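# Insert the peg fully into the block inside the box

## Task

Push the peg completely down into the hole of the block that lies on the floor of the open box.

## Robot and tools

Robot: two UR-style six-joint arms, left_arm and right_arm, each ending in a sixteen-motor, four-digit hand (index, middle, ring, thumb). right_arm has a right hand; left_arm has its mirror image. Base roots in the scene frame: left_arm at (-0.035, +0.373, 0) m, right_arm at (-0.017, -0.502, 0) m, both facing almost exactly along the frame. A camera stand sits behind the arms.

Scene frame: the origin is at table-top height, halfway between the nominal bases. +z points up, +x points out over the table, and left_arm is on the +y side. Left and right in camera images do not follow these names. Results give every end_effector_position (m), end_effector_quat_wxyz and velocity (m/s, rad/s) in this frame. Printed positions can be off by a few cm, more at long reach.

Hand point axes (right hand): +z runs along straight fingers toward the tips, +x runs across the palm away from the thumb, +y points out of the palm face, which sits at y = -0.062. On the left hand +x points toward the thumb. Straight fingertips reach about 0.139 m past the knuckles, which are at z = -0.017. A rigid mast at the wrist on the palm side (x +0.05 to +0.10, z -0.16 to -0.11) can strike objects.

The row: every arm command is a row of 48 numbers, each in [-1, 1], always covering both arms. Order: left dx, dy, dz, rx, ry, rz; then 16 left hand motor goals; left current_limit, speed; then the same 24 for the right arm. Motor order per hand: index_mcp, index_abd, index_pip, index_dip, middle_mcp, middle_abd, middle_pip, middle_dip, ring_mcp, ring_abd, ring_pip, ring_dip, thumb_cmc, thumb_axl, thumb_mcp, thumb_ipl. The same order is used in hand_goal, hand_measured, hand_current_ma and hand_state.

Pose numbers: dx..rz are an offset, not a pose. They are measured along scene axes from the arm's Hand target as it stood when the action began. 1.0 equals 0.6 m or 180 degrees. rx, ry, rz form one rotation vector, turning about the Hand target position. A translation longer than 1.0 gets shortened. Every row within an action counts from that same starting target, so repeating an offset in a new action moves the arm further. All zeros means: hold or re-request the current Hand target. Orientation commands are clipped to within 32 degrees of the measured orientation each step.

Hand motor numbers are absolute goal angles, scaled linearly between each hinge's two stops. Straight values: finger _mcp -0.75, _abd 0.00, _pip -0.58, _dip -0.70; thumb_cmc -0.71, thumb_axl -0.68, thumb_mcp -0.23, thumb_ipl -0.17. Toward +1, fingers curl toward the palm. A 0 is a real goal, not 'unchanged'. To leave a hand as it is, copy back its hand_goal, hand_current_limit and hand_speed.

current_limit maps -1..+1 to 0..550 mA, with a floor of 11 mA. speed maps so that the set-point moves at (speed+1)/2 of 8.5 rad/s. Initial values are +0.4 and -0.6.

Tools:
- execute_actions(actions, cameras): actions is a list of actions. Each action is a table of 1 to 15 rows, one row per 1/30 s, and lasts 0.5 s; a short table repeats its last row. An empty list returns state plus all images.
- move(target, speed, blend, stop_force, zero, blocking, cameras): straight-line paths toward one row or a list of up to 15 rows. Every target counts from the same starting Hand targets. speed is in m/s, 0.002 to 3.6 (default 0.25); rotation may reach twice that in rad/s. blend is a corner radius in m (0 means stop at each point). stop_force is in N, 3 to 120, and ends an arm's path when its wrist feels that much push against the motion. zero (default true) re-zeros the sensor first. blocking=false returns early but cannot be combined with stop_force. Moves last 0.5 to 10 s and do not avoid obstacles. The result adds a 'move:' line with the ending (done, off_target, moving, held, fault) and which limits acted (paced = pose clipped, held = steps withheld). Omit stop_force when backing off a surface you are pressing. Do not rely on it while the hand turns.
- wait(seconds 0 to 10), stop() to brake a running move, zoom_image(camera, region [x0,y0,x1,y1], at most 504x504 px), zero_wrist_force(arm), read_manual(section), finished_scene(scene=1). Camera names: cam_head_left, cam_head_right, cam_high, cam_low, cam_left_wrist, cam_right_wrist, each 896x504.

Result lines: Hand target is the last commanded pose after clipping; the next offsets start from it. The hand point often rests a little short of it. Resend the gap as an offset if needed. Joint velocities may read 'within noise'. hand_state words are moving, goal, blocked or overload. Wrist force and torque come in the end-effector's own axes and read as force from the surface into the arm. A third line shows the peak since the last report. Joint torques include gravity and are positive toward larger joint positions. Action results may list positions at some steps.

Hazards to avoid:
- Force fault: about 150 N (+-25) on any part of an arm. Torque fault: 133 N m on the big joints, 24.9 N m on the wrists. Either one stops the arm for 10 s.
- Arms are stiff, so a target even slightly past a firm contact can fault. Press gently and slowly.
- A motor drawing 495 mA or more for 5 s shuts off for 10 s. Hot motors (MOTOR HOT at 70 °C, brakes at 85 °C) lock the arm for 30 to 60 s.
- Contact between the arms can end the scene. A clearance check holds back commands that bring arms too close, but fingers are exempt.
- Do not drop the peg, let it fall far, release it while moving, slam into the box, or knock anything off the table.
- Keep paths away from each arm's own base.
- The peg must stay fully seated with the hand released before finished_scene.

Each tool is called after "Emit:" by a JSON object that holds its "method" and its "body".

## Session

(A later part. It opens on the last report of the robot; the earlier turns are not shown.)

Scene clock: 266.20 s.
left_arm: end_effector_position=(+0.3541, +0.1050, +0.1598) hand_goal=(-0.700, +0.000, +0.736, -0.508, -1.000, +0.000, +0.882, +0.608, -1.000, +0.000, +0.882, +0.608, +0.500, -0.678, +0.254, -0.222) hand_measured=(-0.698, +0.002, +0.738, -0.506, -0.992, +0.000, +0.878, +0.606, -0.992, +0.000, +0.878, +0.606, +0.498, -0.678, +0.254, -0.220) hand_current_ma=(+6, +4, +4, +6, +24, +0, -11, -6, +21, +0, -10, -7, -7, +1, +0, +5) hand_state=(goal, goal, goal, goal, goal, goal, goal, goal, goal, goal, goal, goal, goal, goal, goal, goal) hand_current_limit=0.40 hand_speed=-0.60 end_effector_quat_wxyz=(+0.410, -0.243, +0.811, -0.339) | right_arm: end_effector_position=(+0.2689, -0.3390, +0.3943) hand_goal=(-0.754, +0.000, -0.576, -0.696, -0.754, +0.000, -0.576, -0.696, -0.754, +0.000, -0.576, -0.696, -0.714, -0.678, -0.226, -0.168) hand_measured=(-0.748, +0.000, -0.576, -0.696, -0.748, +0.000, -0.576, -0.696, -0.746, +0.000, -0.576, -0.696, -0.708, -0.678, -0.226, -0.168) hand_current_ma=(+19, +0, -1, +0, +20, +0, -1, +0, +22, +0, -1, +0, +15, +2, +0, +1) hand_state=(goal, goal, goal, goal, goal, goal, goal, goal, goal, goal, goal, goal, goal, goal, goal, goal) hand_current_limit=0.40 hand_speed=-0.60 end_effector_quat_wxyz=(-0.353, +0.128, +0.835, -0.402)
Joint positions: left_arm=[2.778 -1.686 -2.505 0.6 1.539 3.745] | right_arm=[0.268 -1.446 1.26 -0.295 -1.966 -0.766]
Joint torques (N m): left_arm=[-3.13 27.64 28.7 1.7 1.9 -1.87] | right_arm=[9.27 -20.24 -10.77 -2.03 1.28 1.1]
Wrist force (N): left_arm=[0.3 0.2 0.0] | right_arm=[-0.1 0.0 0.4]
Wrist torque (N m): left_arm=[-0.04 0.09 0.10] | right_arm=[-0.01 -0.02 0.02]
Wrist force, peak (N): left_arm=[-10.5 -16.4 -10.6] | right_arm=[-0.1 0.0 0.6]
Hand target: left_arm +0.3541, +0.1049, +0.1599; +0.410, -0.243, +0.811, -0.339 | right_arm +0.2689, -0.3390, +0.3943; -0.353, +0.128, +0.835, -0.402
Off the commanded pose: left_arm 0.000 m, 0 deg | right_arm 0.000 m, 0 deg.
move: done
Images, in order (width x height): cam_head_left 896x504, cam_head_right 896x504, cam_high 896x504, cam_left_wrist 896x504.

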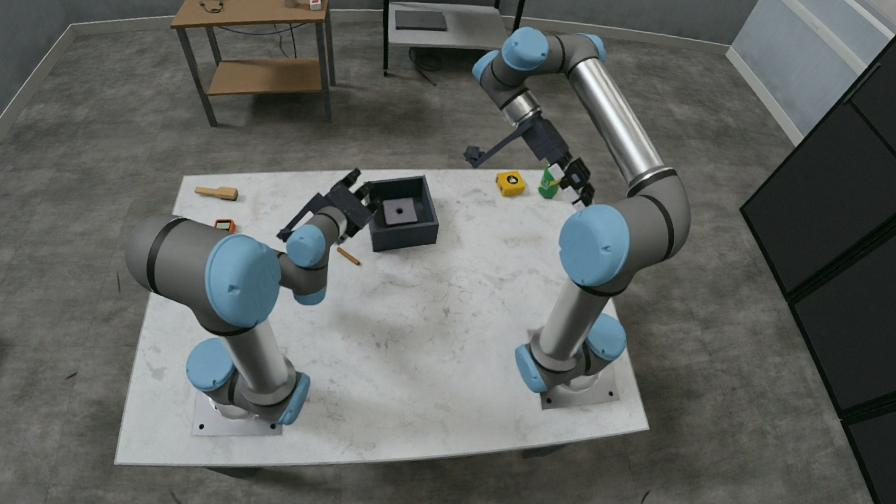

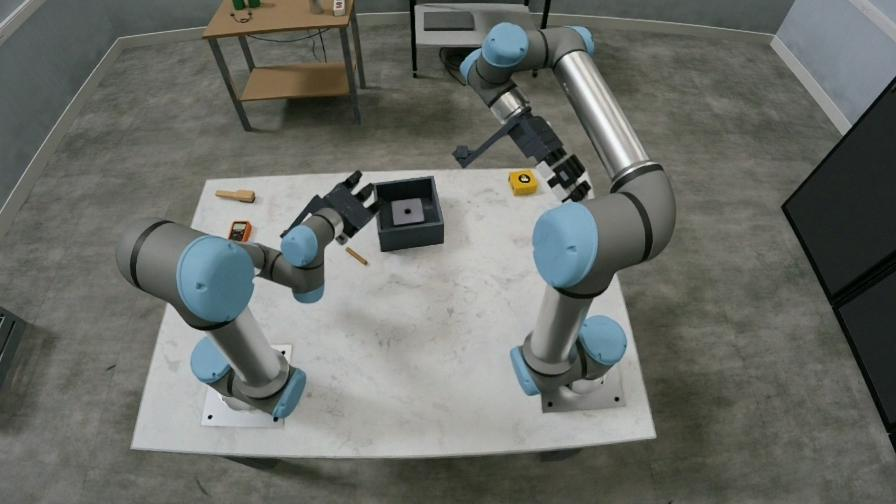

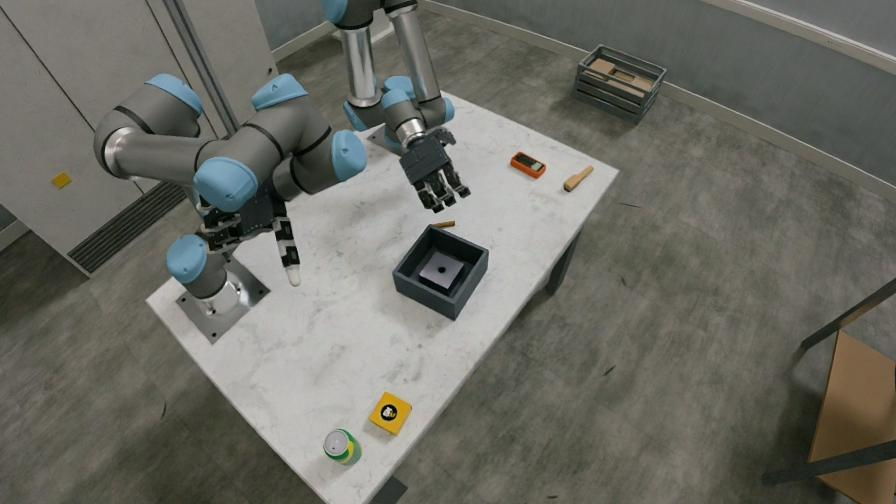

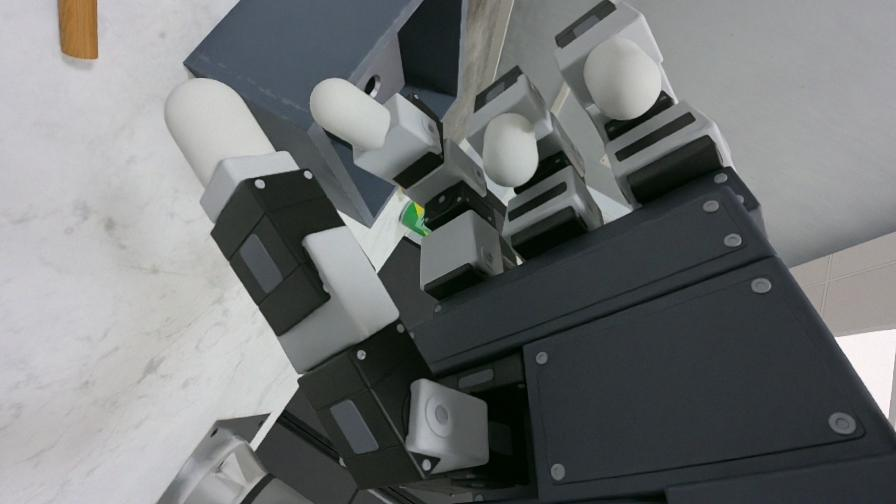

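Emit:
{"method": "move", "body": {"target": [0.0698,0.0318,-0.05,-0.1262,0.1090,-0.0205,-0.699,0,0.737,-0.507,-1,0,0.883,0.609,-1,0,0.883,0.609,0.5,-0.677,0.255,-0.222,0.4,-0.6,0,0,0,0,0,0,-0.754,0,-0.576,-0.696,-0.754,0,-0.576,-0.696,-0.754,0,-0.576,-0.696,-0.714,-0.678,-0.226,-0.168,0.4,-0.6], "speed": 0.25, "cameras": ["cam_head_left","cam_high","cam_low","cam_left_wrist"]}}

Emit:
{"method": "zoom_image", "body": {"camera": "cam_left_wrist", "region": [0, 0, 448, 252]}}

Scene clock: 299.87 s.
left_arm: end_effector_position=(+0.3960, +0.1240, +0.1299) hand_goal=(-0.700, +0.000, +0.736, -0.508, -1.000, +0.000, +0.882, +0.608, -1.000, +0.000, +0.882, +0.608, +0.500, -0.678, +0.254, -0.222) hand_measured=(-0.696, +0.002, +0.738, -0.506, -0.992, +0.000, +0.878, +0.606, -0.992, +0.000, +0.878, +0.606, +0.498, -0.678, +0.254, -0.220) hand_current_ma=(+8, +4, +3, +6, +24, +0, -11, -6, +21, +0, -10, -7, -3, +1, +0, +5) hand_state=(goal, goal, goal, goal, goal, goal, goal, goal, goal, goal, goal, goal, goal, goal, goal, goal) hand_current_limit=0.40 hand_speed=-0.60 end_effector_quat_wxyz=(+0.200, -0.346, +0.794, -0.458) end_effector_velocity=(-0.001, -0.001, +0.000) end_effector_angular_velocity=(-0.003, +0.000, -0.004) | right_arm: end_effector_position=(+0.2689, -0.3390, +0.3943) hand_goal=(-0.754, +0.000, -0.576, -0.696, -0.754, +0.000, -0.576, -0.696, -0.754, +0.000, -0.576, -0.696, -0.714, -0.678, -0.226, -0.168) hand_measured=(-0.748, +0.000, -0.576, -0.696, -0.748, +0.000, -0.576, -0.696, -0.746, +0.000, -0.576, -0.696, -0.708, -0.678, -0.226, -0.168) hand_current_ma=(+19, +0, -1, +0, +20, +0, -1, +0, +22, +0, -1, +0, +15, +2, +0, +1) hand_state=(goal, goal, goal, goal, goal, goal, goal, goal, goal, goal, goal, goal, goal, goal, goal, goal) hand_current_limit=0.40 hand_speed=-0.60 end_effector_quat_wxyz=(-0.353, +0.128, +0.835, -0.402)
Joint positions: left_arm=[3.166 -1.742 -2.453 0.376 0.923 3.594] | right_arm=[0.268 -1.446 1.26 -0.295 -1.966 -0.766]
Joint velocities: left_arm=[0 0 0 0 -0.005 0] | right_arm=[within noise]
Joint torques (N m): left_arm=[4.58 22.98 0.35 1.85 -2.95 0.57] | right_arm=[8.38 -21.06 -12.4 -2 1.14 1.34]
Wrist force (N): left_arm=[0.5 0.0 0.2] | right_arm=[-0.1 -0.2 0.5]
Wrist torque (N m): left_arm=[-0.08 0.01 0.10] | right_arm=[-0.04 -0.02 0.01]
Wrist force, peak (N): left_arm=[1.2 -0.1 -0.2] | right_arm=[0.1 0.1 0.6]
Hand target: left_arm +0.3960, +0.1240, +0.1299; +0.200, -0.346, +0.794, -0.458 | right_arm +0.2689, -0.3390, +0.3943; -0.353, +0.128, +0.835, -0.402
Off the commanded pose: left_arm 0.000 m, 0 deg | right_arm 0.000 m, 0 deg.
move: done
Images, in order (width x height): cam_head_left 896x504, cam_high 896x504, cam_low 896x504, cam_left_wrist 896x504.

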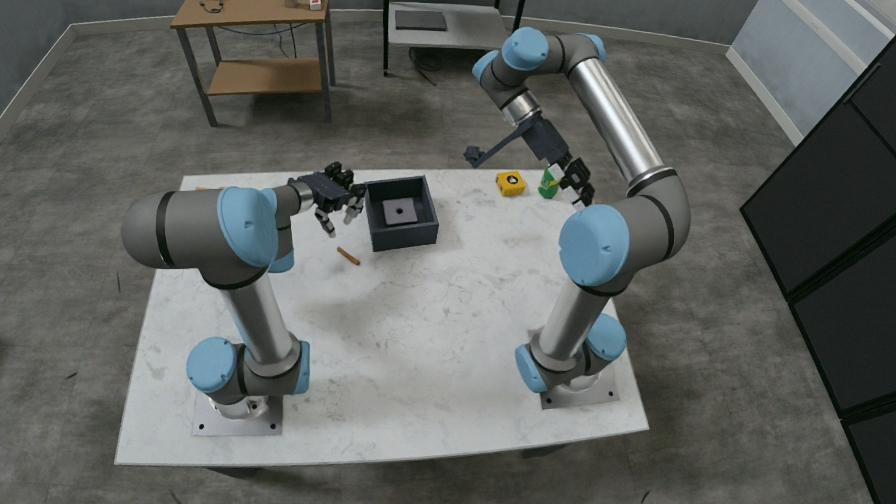

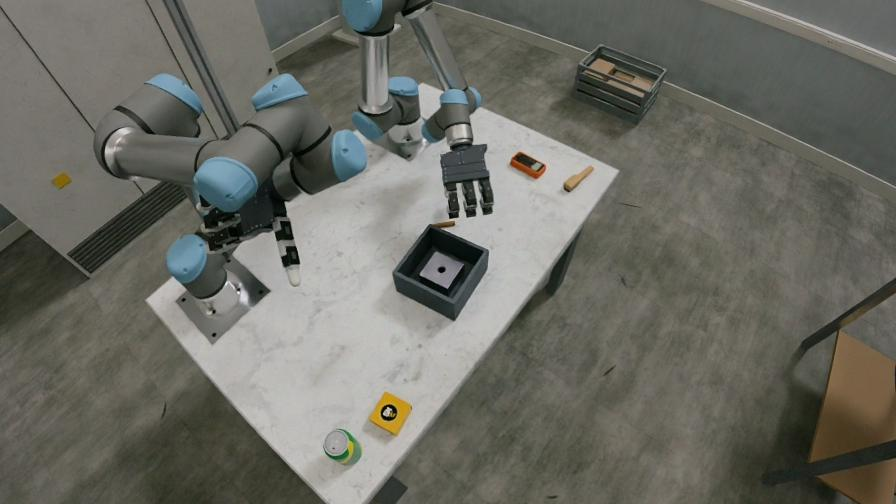

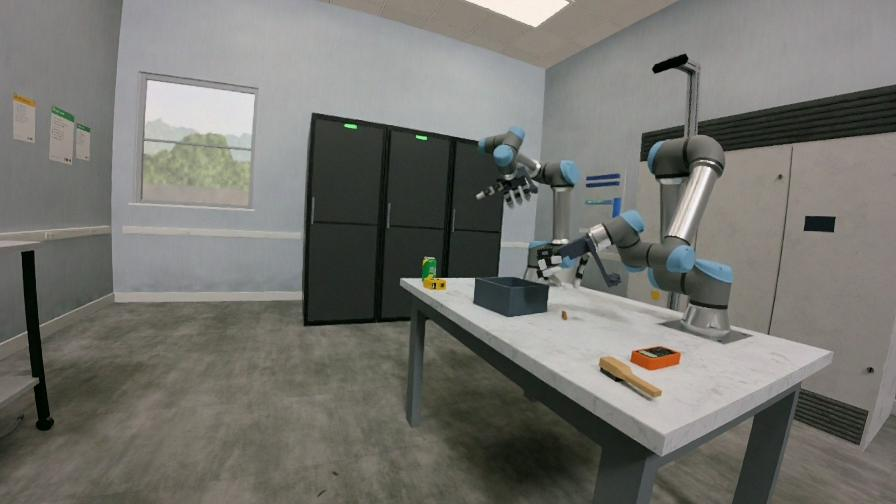

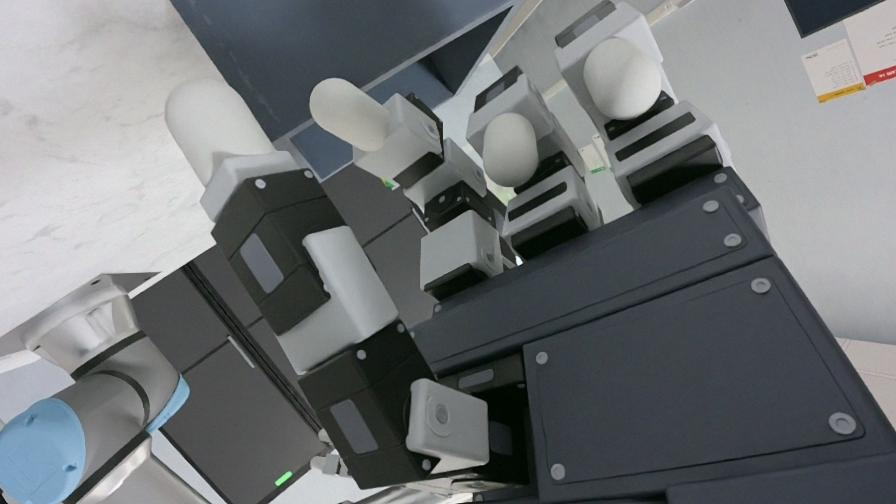

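Scaled by 1.125 from the camera's 896x504 image, which has a finer 1280x720 frame.

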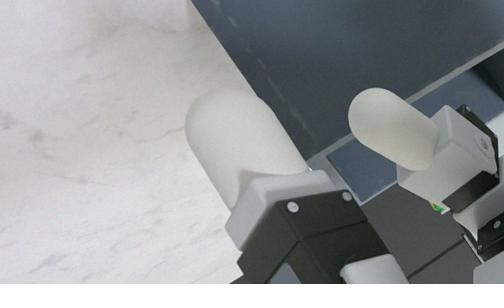

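Emit:
{"method": "move", "body": {"target": [0,0,-0.125,0,0,0,-0.699,0,0.737,-0.507,-1,0,0.883,0.609,-1,0,0.883,0.609,0.5,-0.677,0.255,-0.222,0.4,-0.6,0,0,0,0,0,0,-0.754,0,-0.576,-0.696,-0.754,0,-0.576,-0.696,-0.754,0,-0.576,-0.696,-0.714,-0.678,-0.226,-0.168,0.4,-0.6], "speed": 0.12, "stop_force": 8, "cameras": ["cam_head_left","cam_head_right","cam_high","cam_low","cam_left_wrist"]}}

Emit:
{"method": "zoom_image", "body": {"camera": "cam_high", "region": [410, 170, 500, 260]}}

Emit:
{"method": "zoom_image", "body": {"camera": "cam_head_right", "region": [310, 200, 410, 280]}}

Emit:
{"method": "zoom_image", "body": {"camera": "cam_low", "region": [510, 220, 640, 340]}}

Scene clock: 324.30 s.
left_arm: end_effector_position=(+0.3960, +0.1240, +0.0549) hand_goal=(-0.700, +0.000, +0.736, -0.508, -1.000, +0.000, +0.882, +0.608, -1.000, +0.000, +0.882, +0.608, +0.500, -0.678, +0.254, -0.222) hand_measured=(-0.696, +0.002, +0.738, -0.506, -0.992, +0.000, +0.878, +0.606, -0.992, +0.000, +0.878, +0.606, +0.498, -0.678, +0.254, -0.220) hand_current_ma=(+9, +4, +3, +6, +24, +0, -11, -6, +21, +0, -10, -7, -3, +1, +0, +5) hand_state=(goal, goal, goal, goal, goal, goal, goal, goal, goal, goal, goal, goal, goal, goal, goal, goal) hand_current_limit=0.40 hand_speed=-0.60 end_effector_quat_wxyz=(+0.200, -0.346, +0.794, -0.458) | right_arm: end_effector_position=(+0.2689, -0.3390, +0.3943) hand_goal=(-0.754, +0.000, -0.576, -0.696, -0.754, +0.000, -0.576, -0.696, -0.754, +0.000, -0.576, -0.696, -0.714, -0.678, -0.226, -0.168) hand_measured=(-0.748, +0.000, -0.576, -0.696, -0.748, +0.000, -0.576, -0.696, -0.746, +0.000, -0.576, -0.696, -0.708, -0.678, -0.226, -0.168) hand_current_ma=(+19, +0, -1, +0, +20, +0, -1, +0, +22, +0, -1, +0, +15, +2, +0, +1) hand_state=(goal, goal, goal, goal, goal, goal, goal, goal, goal, goal, goal, goal, goal, goal, goal, goal) hand_current_limit=0.40 hand_speed=-0.60 end_effector_quat_wxyz=(-0.353, +0.128, +0.835, -0.402)
Joint positions: left_arm=[3.166 -2.006 -2.482 0.669 0.923 3.594] | right_arm=[0.268 -1.446 1.26 -0.295 -1.966 -0.766]
Joint torques (N m): left_arm=[-7.03 18.67 22.02 4.42 1.09 1.63] | right_arm=[9.19 -21.14 -13.23 -1.99 1.29 1.21]
Wrist force (N): left_arm=[0.4 0.1 0.4] | right_arm=[-0.2 0.2 0.3]
Wrist torque (N m): left_arm=[-0.09 0.03 0.21] | right_arm=[0.03 0.00 0.01]
Wrist force, peak (N): left_arm=[0.4 1.2 1.0] | right_arm=[0.2 -0.1 0.6]
Hand target: left_arm +0.3960, +0.1240, +0.0549; +0.200, -0.346, +0.794, -0.458 | right_arm +0.2689, -0.3390, +0.3943; -0.353, +0.128, +0.835, -0.402
Off the commanded pose: left_arm 0.000 m, 0 deg | right_arm 0.000 m, 0 deg.
move: done
Images, in order (width x height): cam_head_left 896x504, cam_head_right 896x504, cam_high 896x504, cam_low 896x504, cam_left_wrist 896x504.

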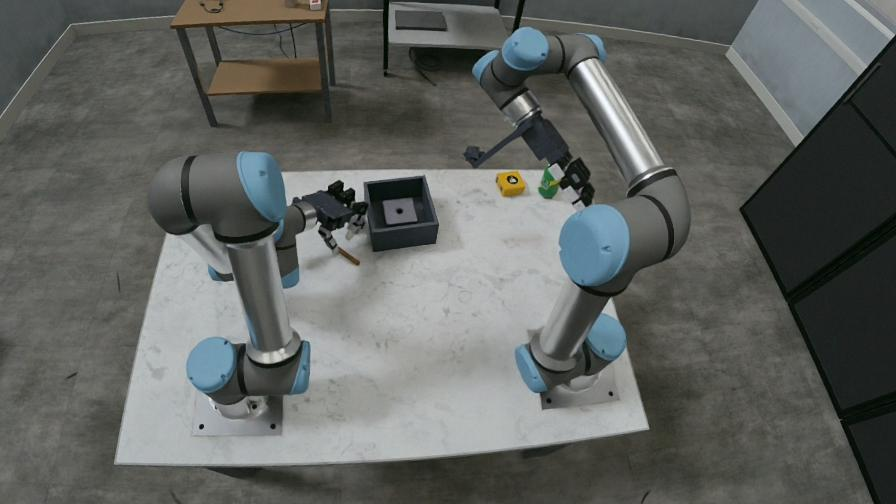

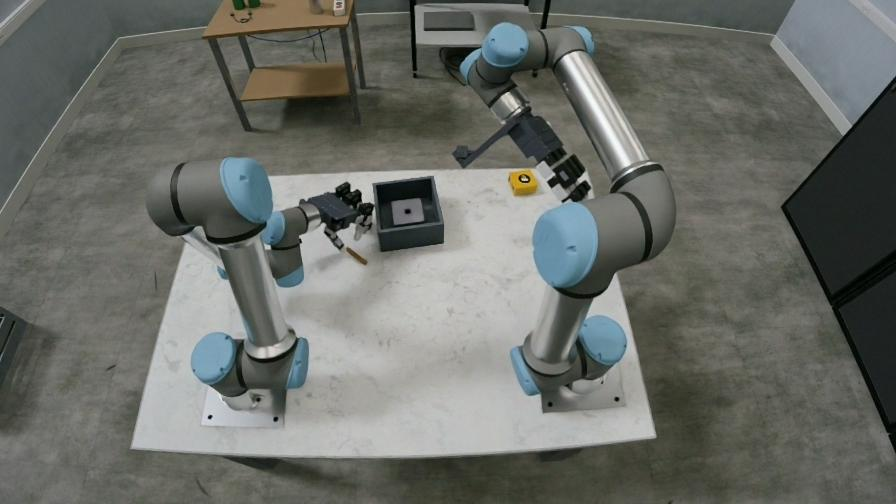

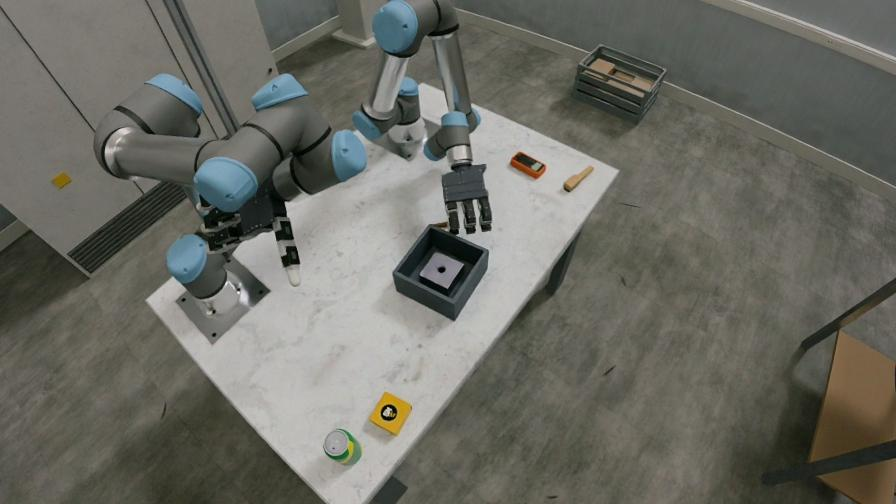

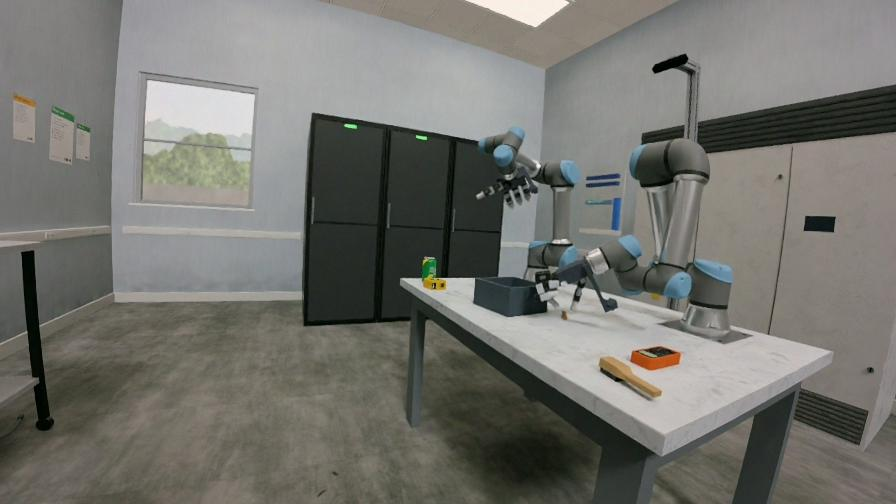

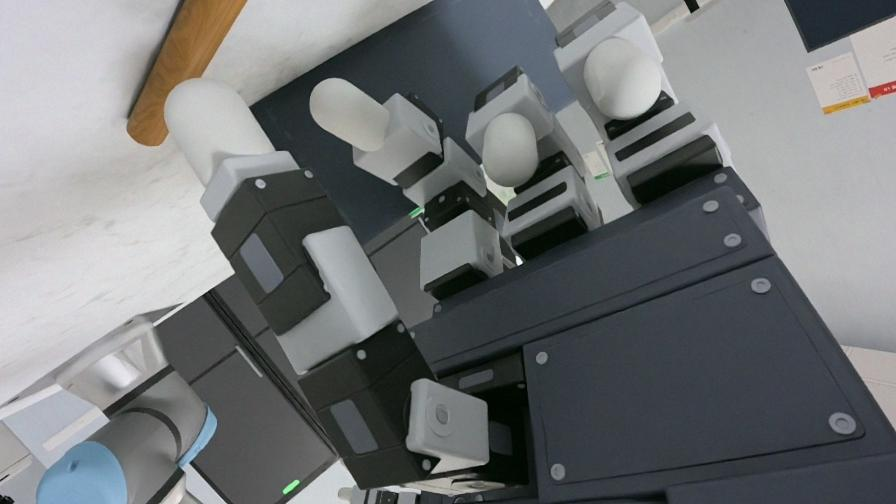

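Scaled by 5.600 from the camera's 896x504 image, which has a finer 1280x720 frame.

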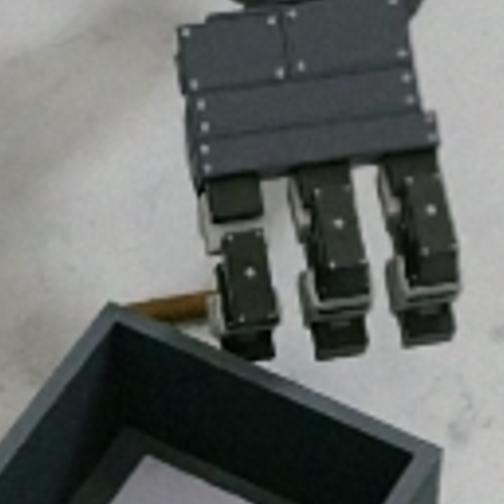

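Scaled by 5.040 from the camera's 896x504 image, which has a finer 1280x720 frame.

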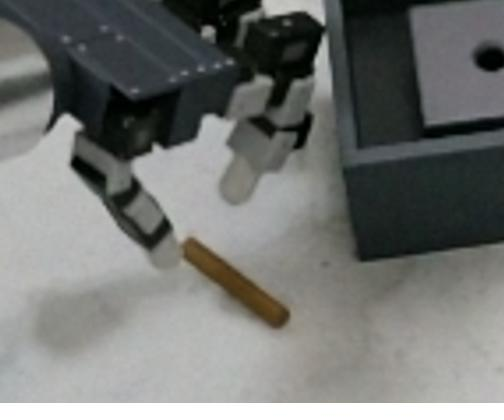

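Scaled by 3.877 from the camera's 896x504 image, which has a finer 1280x720 frame.

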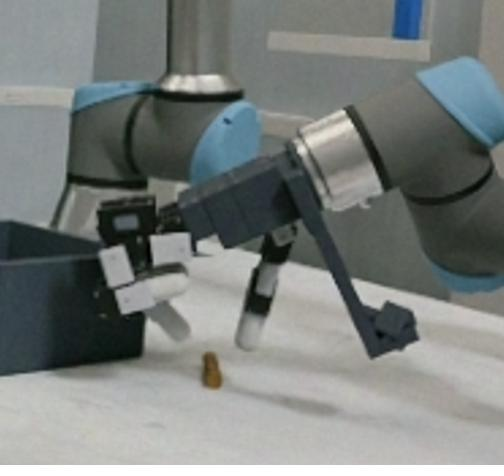

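Emit:
{"method": "move", "body": {"target": [-0.0057,-0.006,-0.0448,0,0,0,-0.699,0,0.737,-0.507,-1,0,0.883,0.609,-1,0,0.883,0.609,0.5,-0.677,0.255,-0.222,0.4,-0.6,0,0,0,0,0,0,-0.754,0,-0.576,-0.696,-0.754,0,-0.576,-0.696,-0.754,0,-0.576,-0.696,-0.714,-0.678,-0.226,-0.168,0.4,-0.6], "speed": 0.06, "stop_force": 4, "cameras": ["cam_head_left","cam_head_right","cam_high","cam_low","cam_left_wrist"]}}

Emit:
{"method": "zoom_image", "body": {"camera": "cam_head_right", "region": [310, 200, 410, 280]}}

Emit:
{"method": "zoom_image", "body": {"camera": "cam_low", "region": [530, 260, 610, 340]}}

Scene clock: 343.47 s.
left_arm: end_effector_position=(+0.3929, +0.1210, +0.0319) hand_goal=(-0.700, +0.000, +0.736, -0.508, -1.000, +0.000, +0.882, +0.608, -1.000, +0.000, +0.882, +0.608, +0.500, -0.678, +0.254, -0.222) hand_measured=(-0.706, +0.002, +0.738, -0.506, -0.992, +0.000, +0.878, +0.606, -0.992, +0.000, +0.878, +0.606, +0.498, -0.678, +0.254, -0.220) hand_current_ma=(-19, +4, +3, +6, +25, +0, -11, -6, +21, +0, -10, -7, -3, +1, +0, +5) hand_state=(goal, goal, goal, goal, goal, goal, goal, goal, goal, goal, goal, goal, goal, goal, goal, goal) hand_current_limit=0.40 hand_speed=-0.60 end_effector_quat_wxyz=(+0.200, -0.346, +0.794, -0.458) | right_arm: end_effector_position=(+0.2689, -0.3390, +0.3943) hand_goal=(-0.754, +0.000, -0.576, -0.696, -0.754, +0.000, -0.576, -0.696, -0.754, +0.000, -0.576, -0.696, -0.714, -0.678, -0.226, -0.168) hand_measured=(-0.748, +0.000, -0.576, -0.696, -0.748, +0.000, -0.576, -0.696, -0.746, +0.000, -0.576, -0.696, -0.708, -0.678, -0.226, -0.168) hand_current_ma=(+19, +0, -1, +0, +20, +0, -1, +0, +22, +0, -1, +0, +15, +2, +0, +1) hand_state=(goal, goal, goal, goal, goal, goal, goal, goal, goal, goal, goal, goal, goal, goal, goal, goal) hand_current_limit=0.40 hand_speed=-0.60 end_effector_quat_wxyz=(-0.353, +0.128, +0.835, -0.402)
Joint positions: left_arm=[3.157 -2.093 -2.484 0.762 0.93 3.587] | right_arm=[0.268 -1.446 1.26 -0.295 -1.966 -0.766]
Joint torques (N m): left_arm=[6.61 21.8 -3.18 1.64 -2.62 1.87] | right_arm=[8.35 -21.93 -13.24 -1.66 1.21 1.08]
Wrist force (N): left_arm=[-0.5 -0.6 -1.8] | right_arm=[-0.1 0.2 0.1]
Wrist torque (N m): left_arm=[0.15 0.02 -0.01] | right_arm=[0.04 -0.01 0.02]
Wrist force, peak (N): left_arm=[-4.7 -0.2 -5.9] | right_arm=[-0.2 0.2 0.5]
Hand target: left_arm +0.3929, +0.1210, +0.0319; +0.200, -0.346, +0.794, -0.458 (not the last commanded pose) | right_arm +0.2689, -0.3390, +0.3943; -0.353, +0.128, +0.835, -0.402
Off the commanded pose: left_arm 0.004 m, 0 deg | right_arm 0.000 m, 0 deg.
move: contact (left_arm)
Images, in order (width x height): cam_head_left 896x504, cam_head_right 896x504, cam_high 896x504, cam_low 896x504, cam_left_wrist 896x504.

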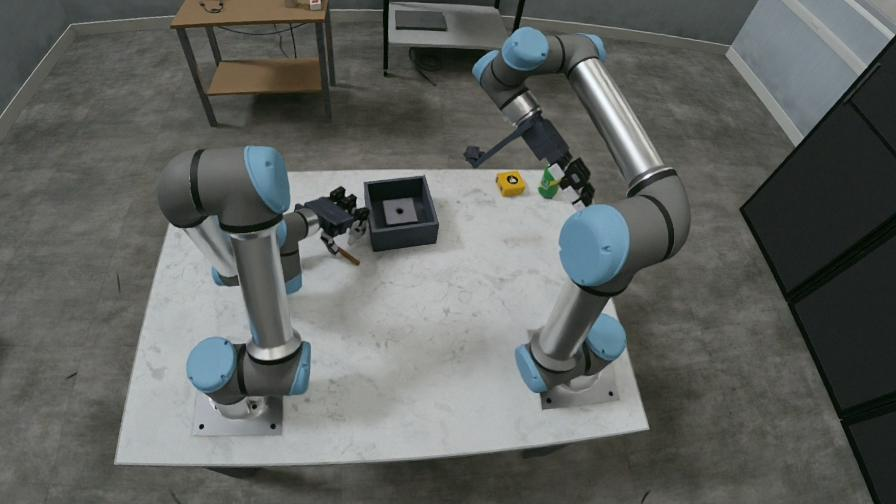

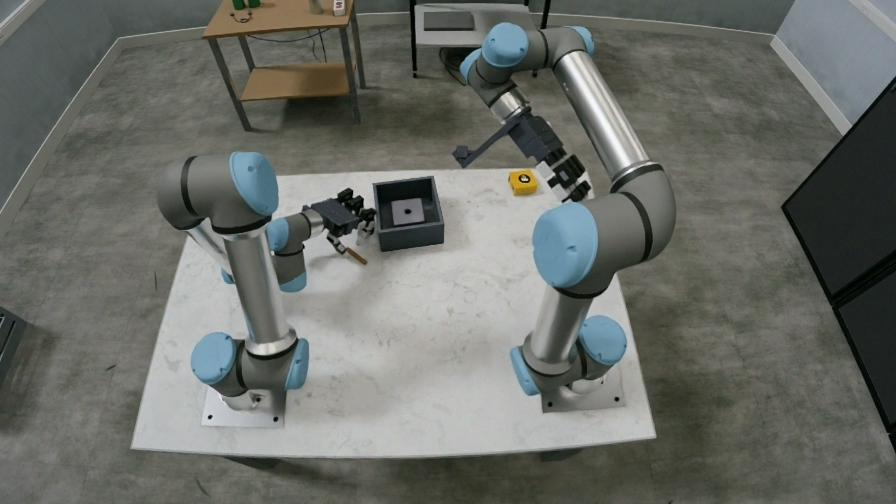

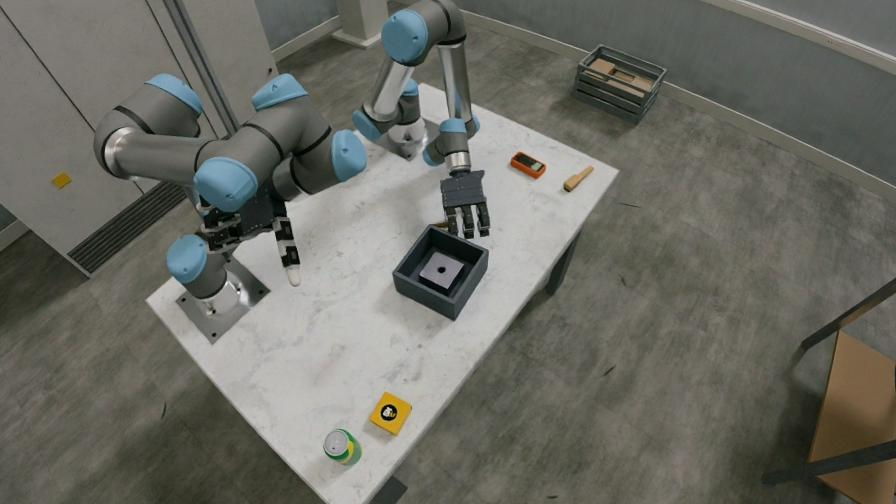

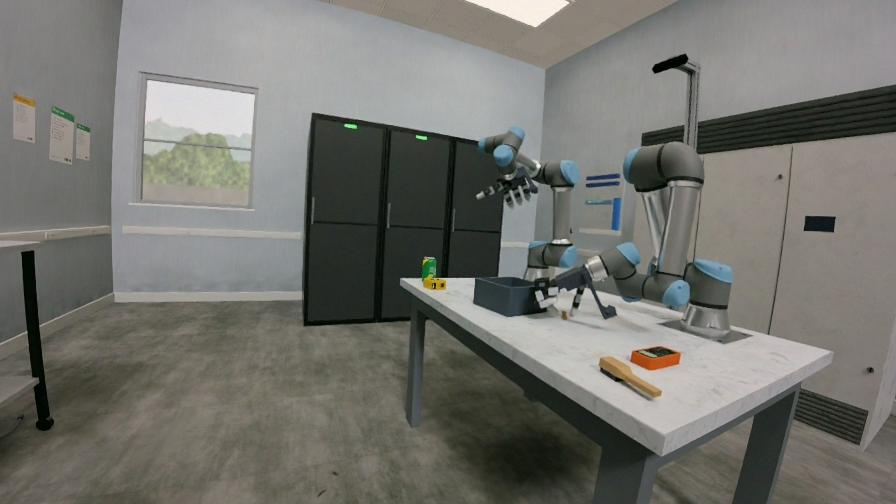

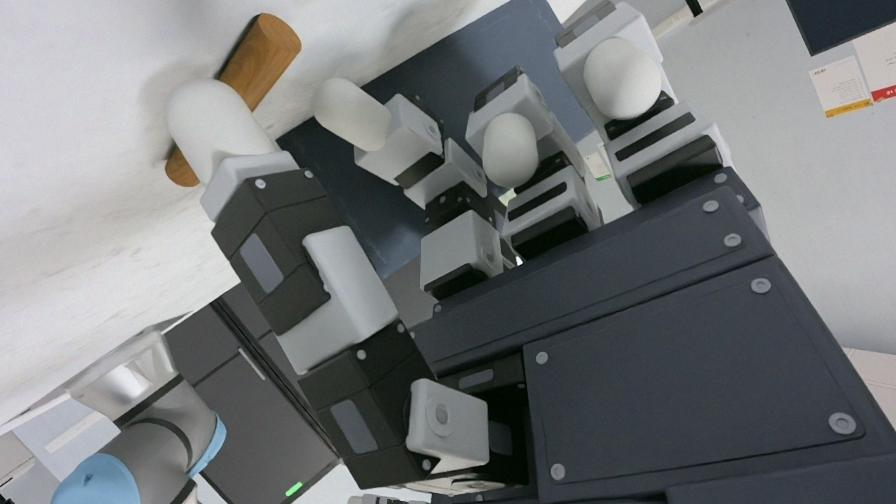

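Scaled by 5.040 from the camera's 896x504 image, which has a finer 1280x720 frame.

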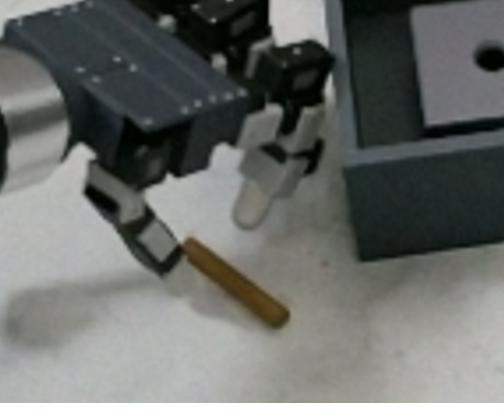

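Scaled by 6.300 from the camera's 896x504 image, which has a finer 1280x720 frame.

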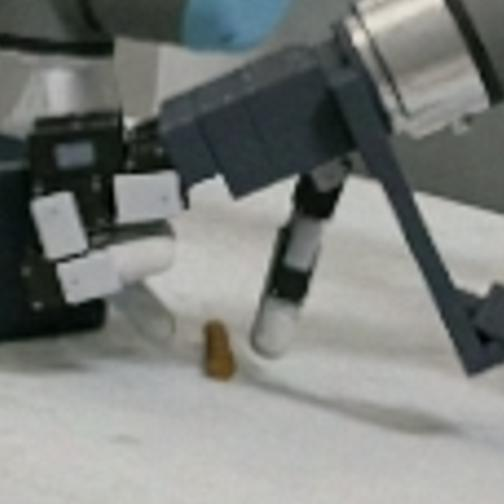

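Emit:
{"method": "move", "body": {"target": [[-0.006,0.0058,0,0,0,0,-0.699,0,0.737,-0.507,-1,0,0.883,0.609,-1,0,0.883,0.609,0.5,-0.677,0.255,-0.222,0.4,-0.6,0,0,0,0,0,0,-0.754,0,-0.576,-0.696,-0.754,0,-0.576,-0.696,-0.754,0,-0.576,-0.696,-0.714,-0.678,-0.226,-0.168,0.4,-0.6],[-0.006,0.0058,-0.0108,0,0,0,-0.699,0,0.737,-0.507,-1,0,0.883,0.609,-1,0,0.883,0.609,0.5,-0.677,0.255,-0.222,0.4,-0.6,0,0,0,0,0,0,-0.754,0,-0.576,-0.696,-0.754,0,-0.576,-0.696,-0.754,0,-0.576,-0.696,-0.714,-0.678,-0.226,-0.168,0.4,-0.6]], "speed": 0.05, "stop_force": 6, "cameras": ["cam_head_right","cam_high","cam_low","cam_left_wrist"]}}

Emit:
{"method": "zoom_image", "body": {"camera": "cam_head_right", "region": [310, 200, 410, 280]}}

Emit:
{"method": "zoom_image", "body": {"camera": "cam_low", "region": [530, 260, 610, 340]}}

Scene clock: 368.90 s.
left_arm: end_effector_position=(+0.3893, +0.1245, +0.0254) hand_goal=(-0.700, +0.000, +0.736, -0.508, -1.000, +0.000, +0.882, +0.608, -1.000, +0.000, +0.882, +0.608, +0.500, -0.678, +0.254, -0.222) hand_measured=(-0.700, +0.002, +0.738, -0.506, -0.992, +0.000, +0.878, +0.606, -0.992, +0.000, +0.878, +0.606, +0.498, -0.678, +0.254, -0.220) hand_current_ma=(-1, +4, +3, +6, +25, +0, -11, -6, +21, +0, -10, -7, -3, +1, +0, +5) hand_state=(goal, goal, goal, goal, goal, goal, goal, goal, goal, goal, goal, goal, goal, goal, goal, goal) hand_current_limit=0.40 hand_speed=-0.60 end_effector_quat_wxyz=(+0.200, -0.346, +0.794, -0.458) | right_arm: end_effector_position=(+0.2689, -0.3390, +0.3943) hand_goal=(-0.754, +0.000, -0.576, -0.696, -0.754, +0.000, -0.576, -0.696, -0.754, +0.000, -0.576, -0.696, -0.714, -0.678, -0.226, -0.168) hand_measured=(-0.748, +0.000, -0.576, -0.696, -0.748, +0.000, -0.576, -0.696, -0.746, +0.000, -0.576, -0.696, -0.708, -0.678, -0.226, -0.168) hand_current_ma=(+19, +0, -1, +0, +20, +0, -1, +0, +22, +0, -1, +0, +15, +2, +0, +1) hand_state=(goal, goal, goal, goal, goal, goal, goal, goal, goal, goal, goal, goal, goal, goal, goal, goal) hand_current_limit=0.40 hand_speed=-0.60 end_effector_quat_wxyz=(-0.353, +0.128, +0.835, -0.402)
Joint positions: left_arm=[3.168 -2.114 -2.496 0.79 0.922 3.595] | right_arm=[0.268 -1.446 1.26 -0.295 -1.966 -0.766]
Joint torques (N m): left_arm=[-7.55 37.68 20.06 3.51 1.23 -1.54] | right_arm=[8.52 -24.11 -12.26 -2.03 1.07 1.04]
Wrist force (N): left_arm=[0.0 0.2 -0.4] | right_arm=[-0.1 0.0 0.2]
Wrist torque (N m): left_arm=[-0.02 0.03 0.08] | right_arm=[0.02 -0.01 0.01]
Wrist force, peak (N): left_arm=[-0.9 -0.8 -1.7] | right_arm=[-0.1 -0.1 0.6]
Hand target: left_arm +0.3893, +0.1245, +0.0254; +0.200, -0.346, +0.794, -0.458 | right_arm +0.2689, -0.3390, +0.3943; -0.353, +0.128, +0.835, -0.402
Off the commanded pose: left_arm 0.000 m, 0 deg | right_arm 0.000 m, 0 deg.
move: done
Images, in order (width x height): cam_head_right 896x504, cam_high 896x504, cam_low 896x504, cam_left_wrist 896x504.

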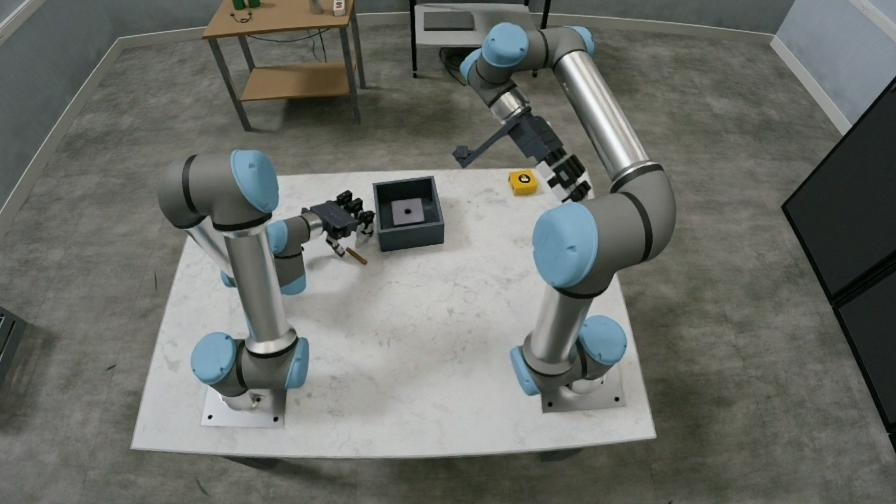

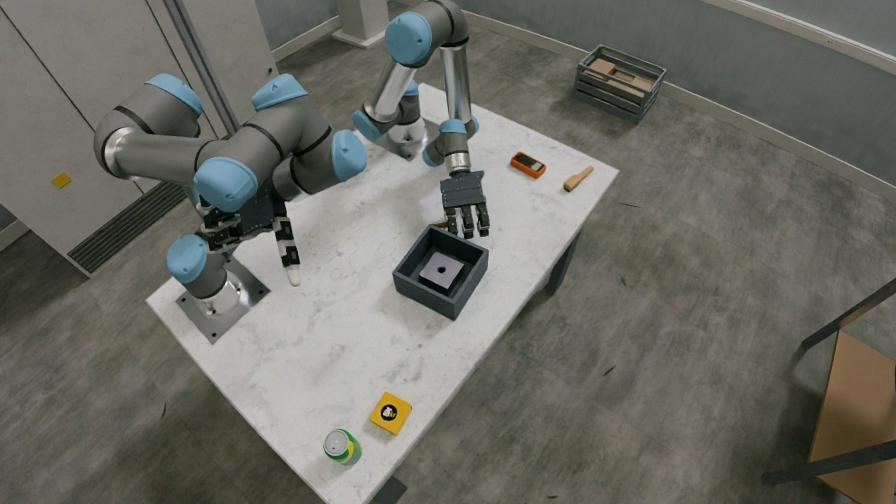

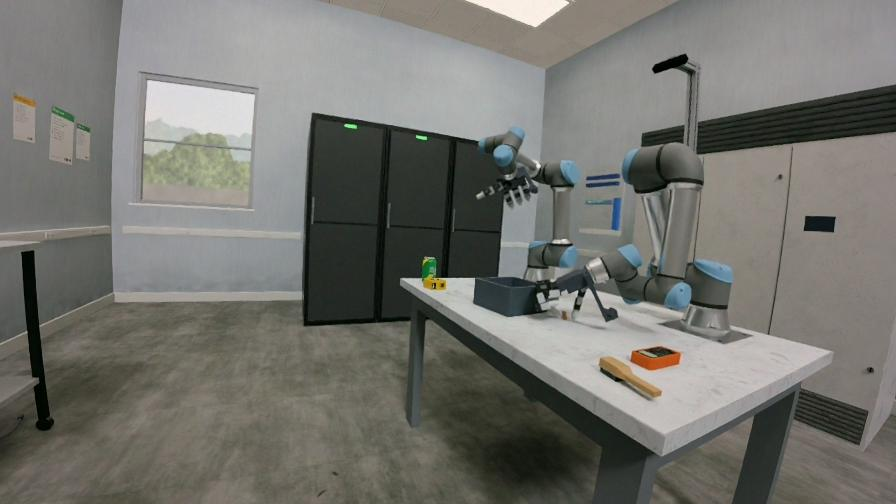

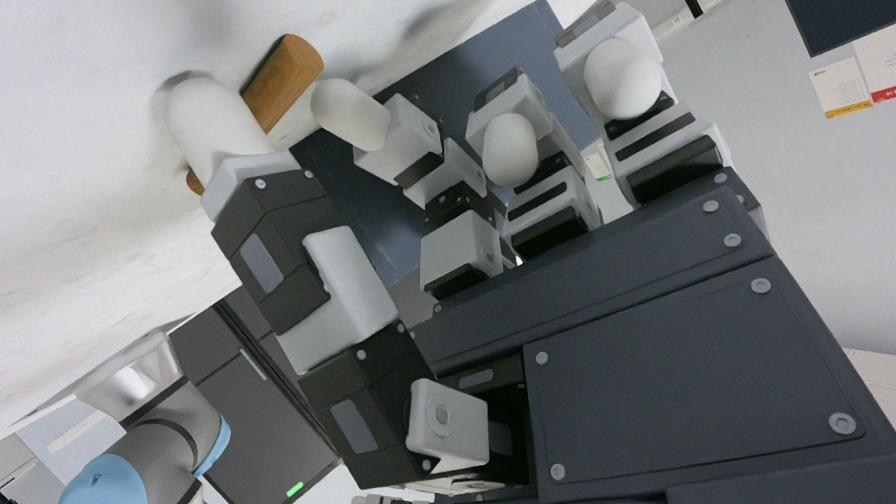

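Scaled by 5.040 from the camera's 896x504 image, which has a finer 1280x720 frame.

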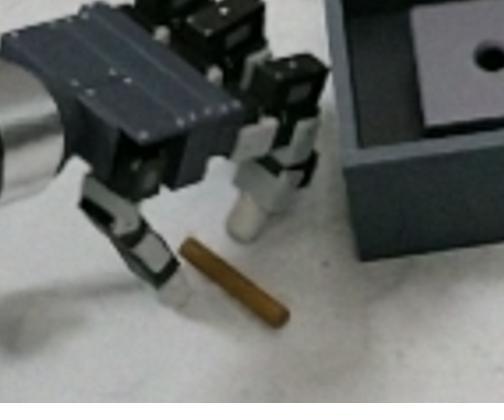

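Scaled by 6.300 from the camera's 896x504 image, which has a finer 1280x720 frame.

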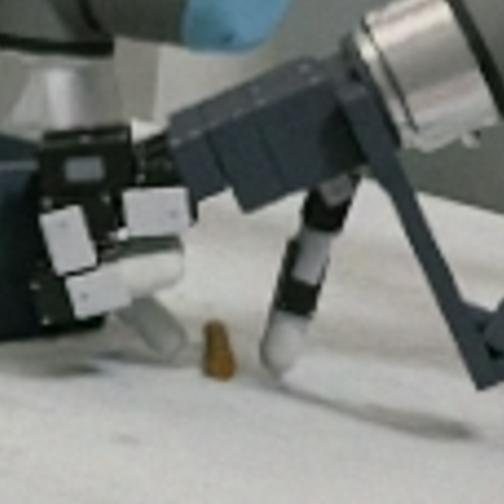

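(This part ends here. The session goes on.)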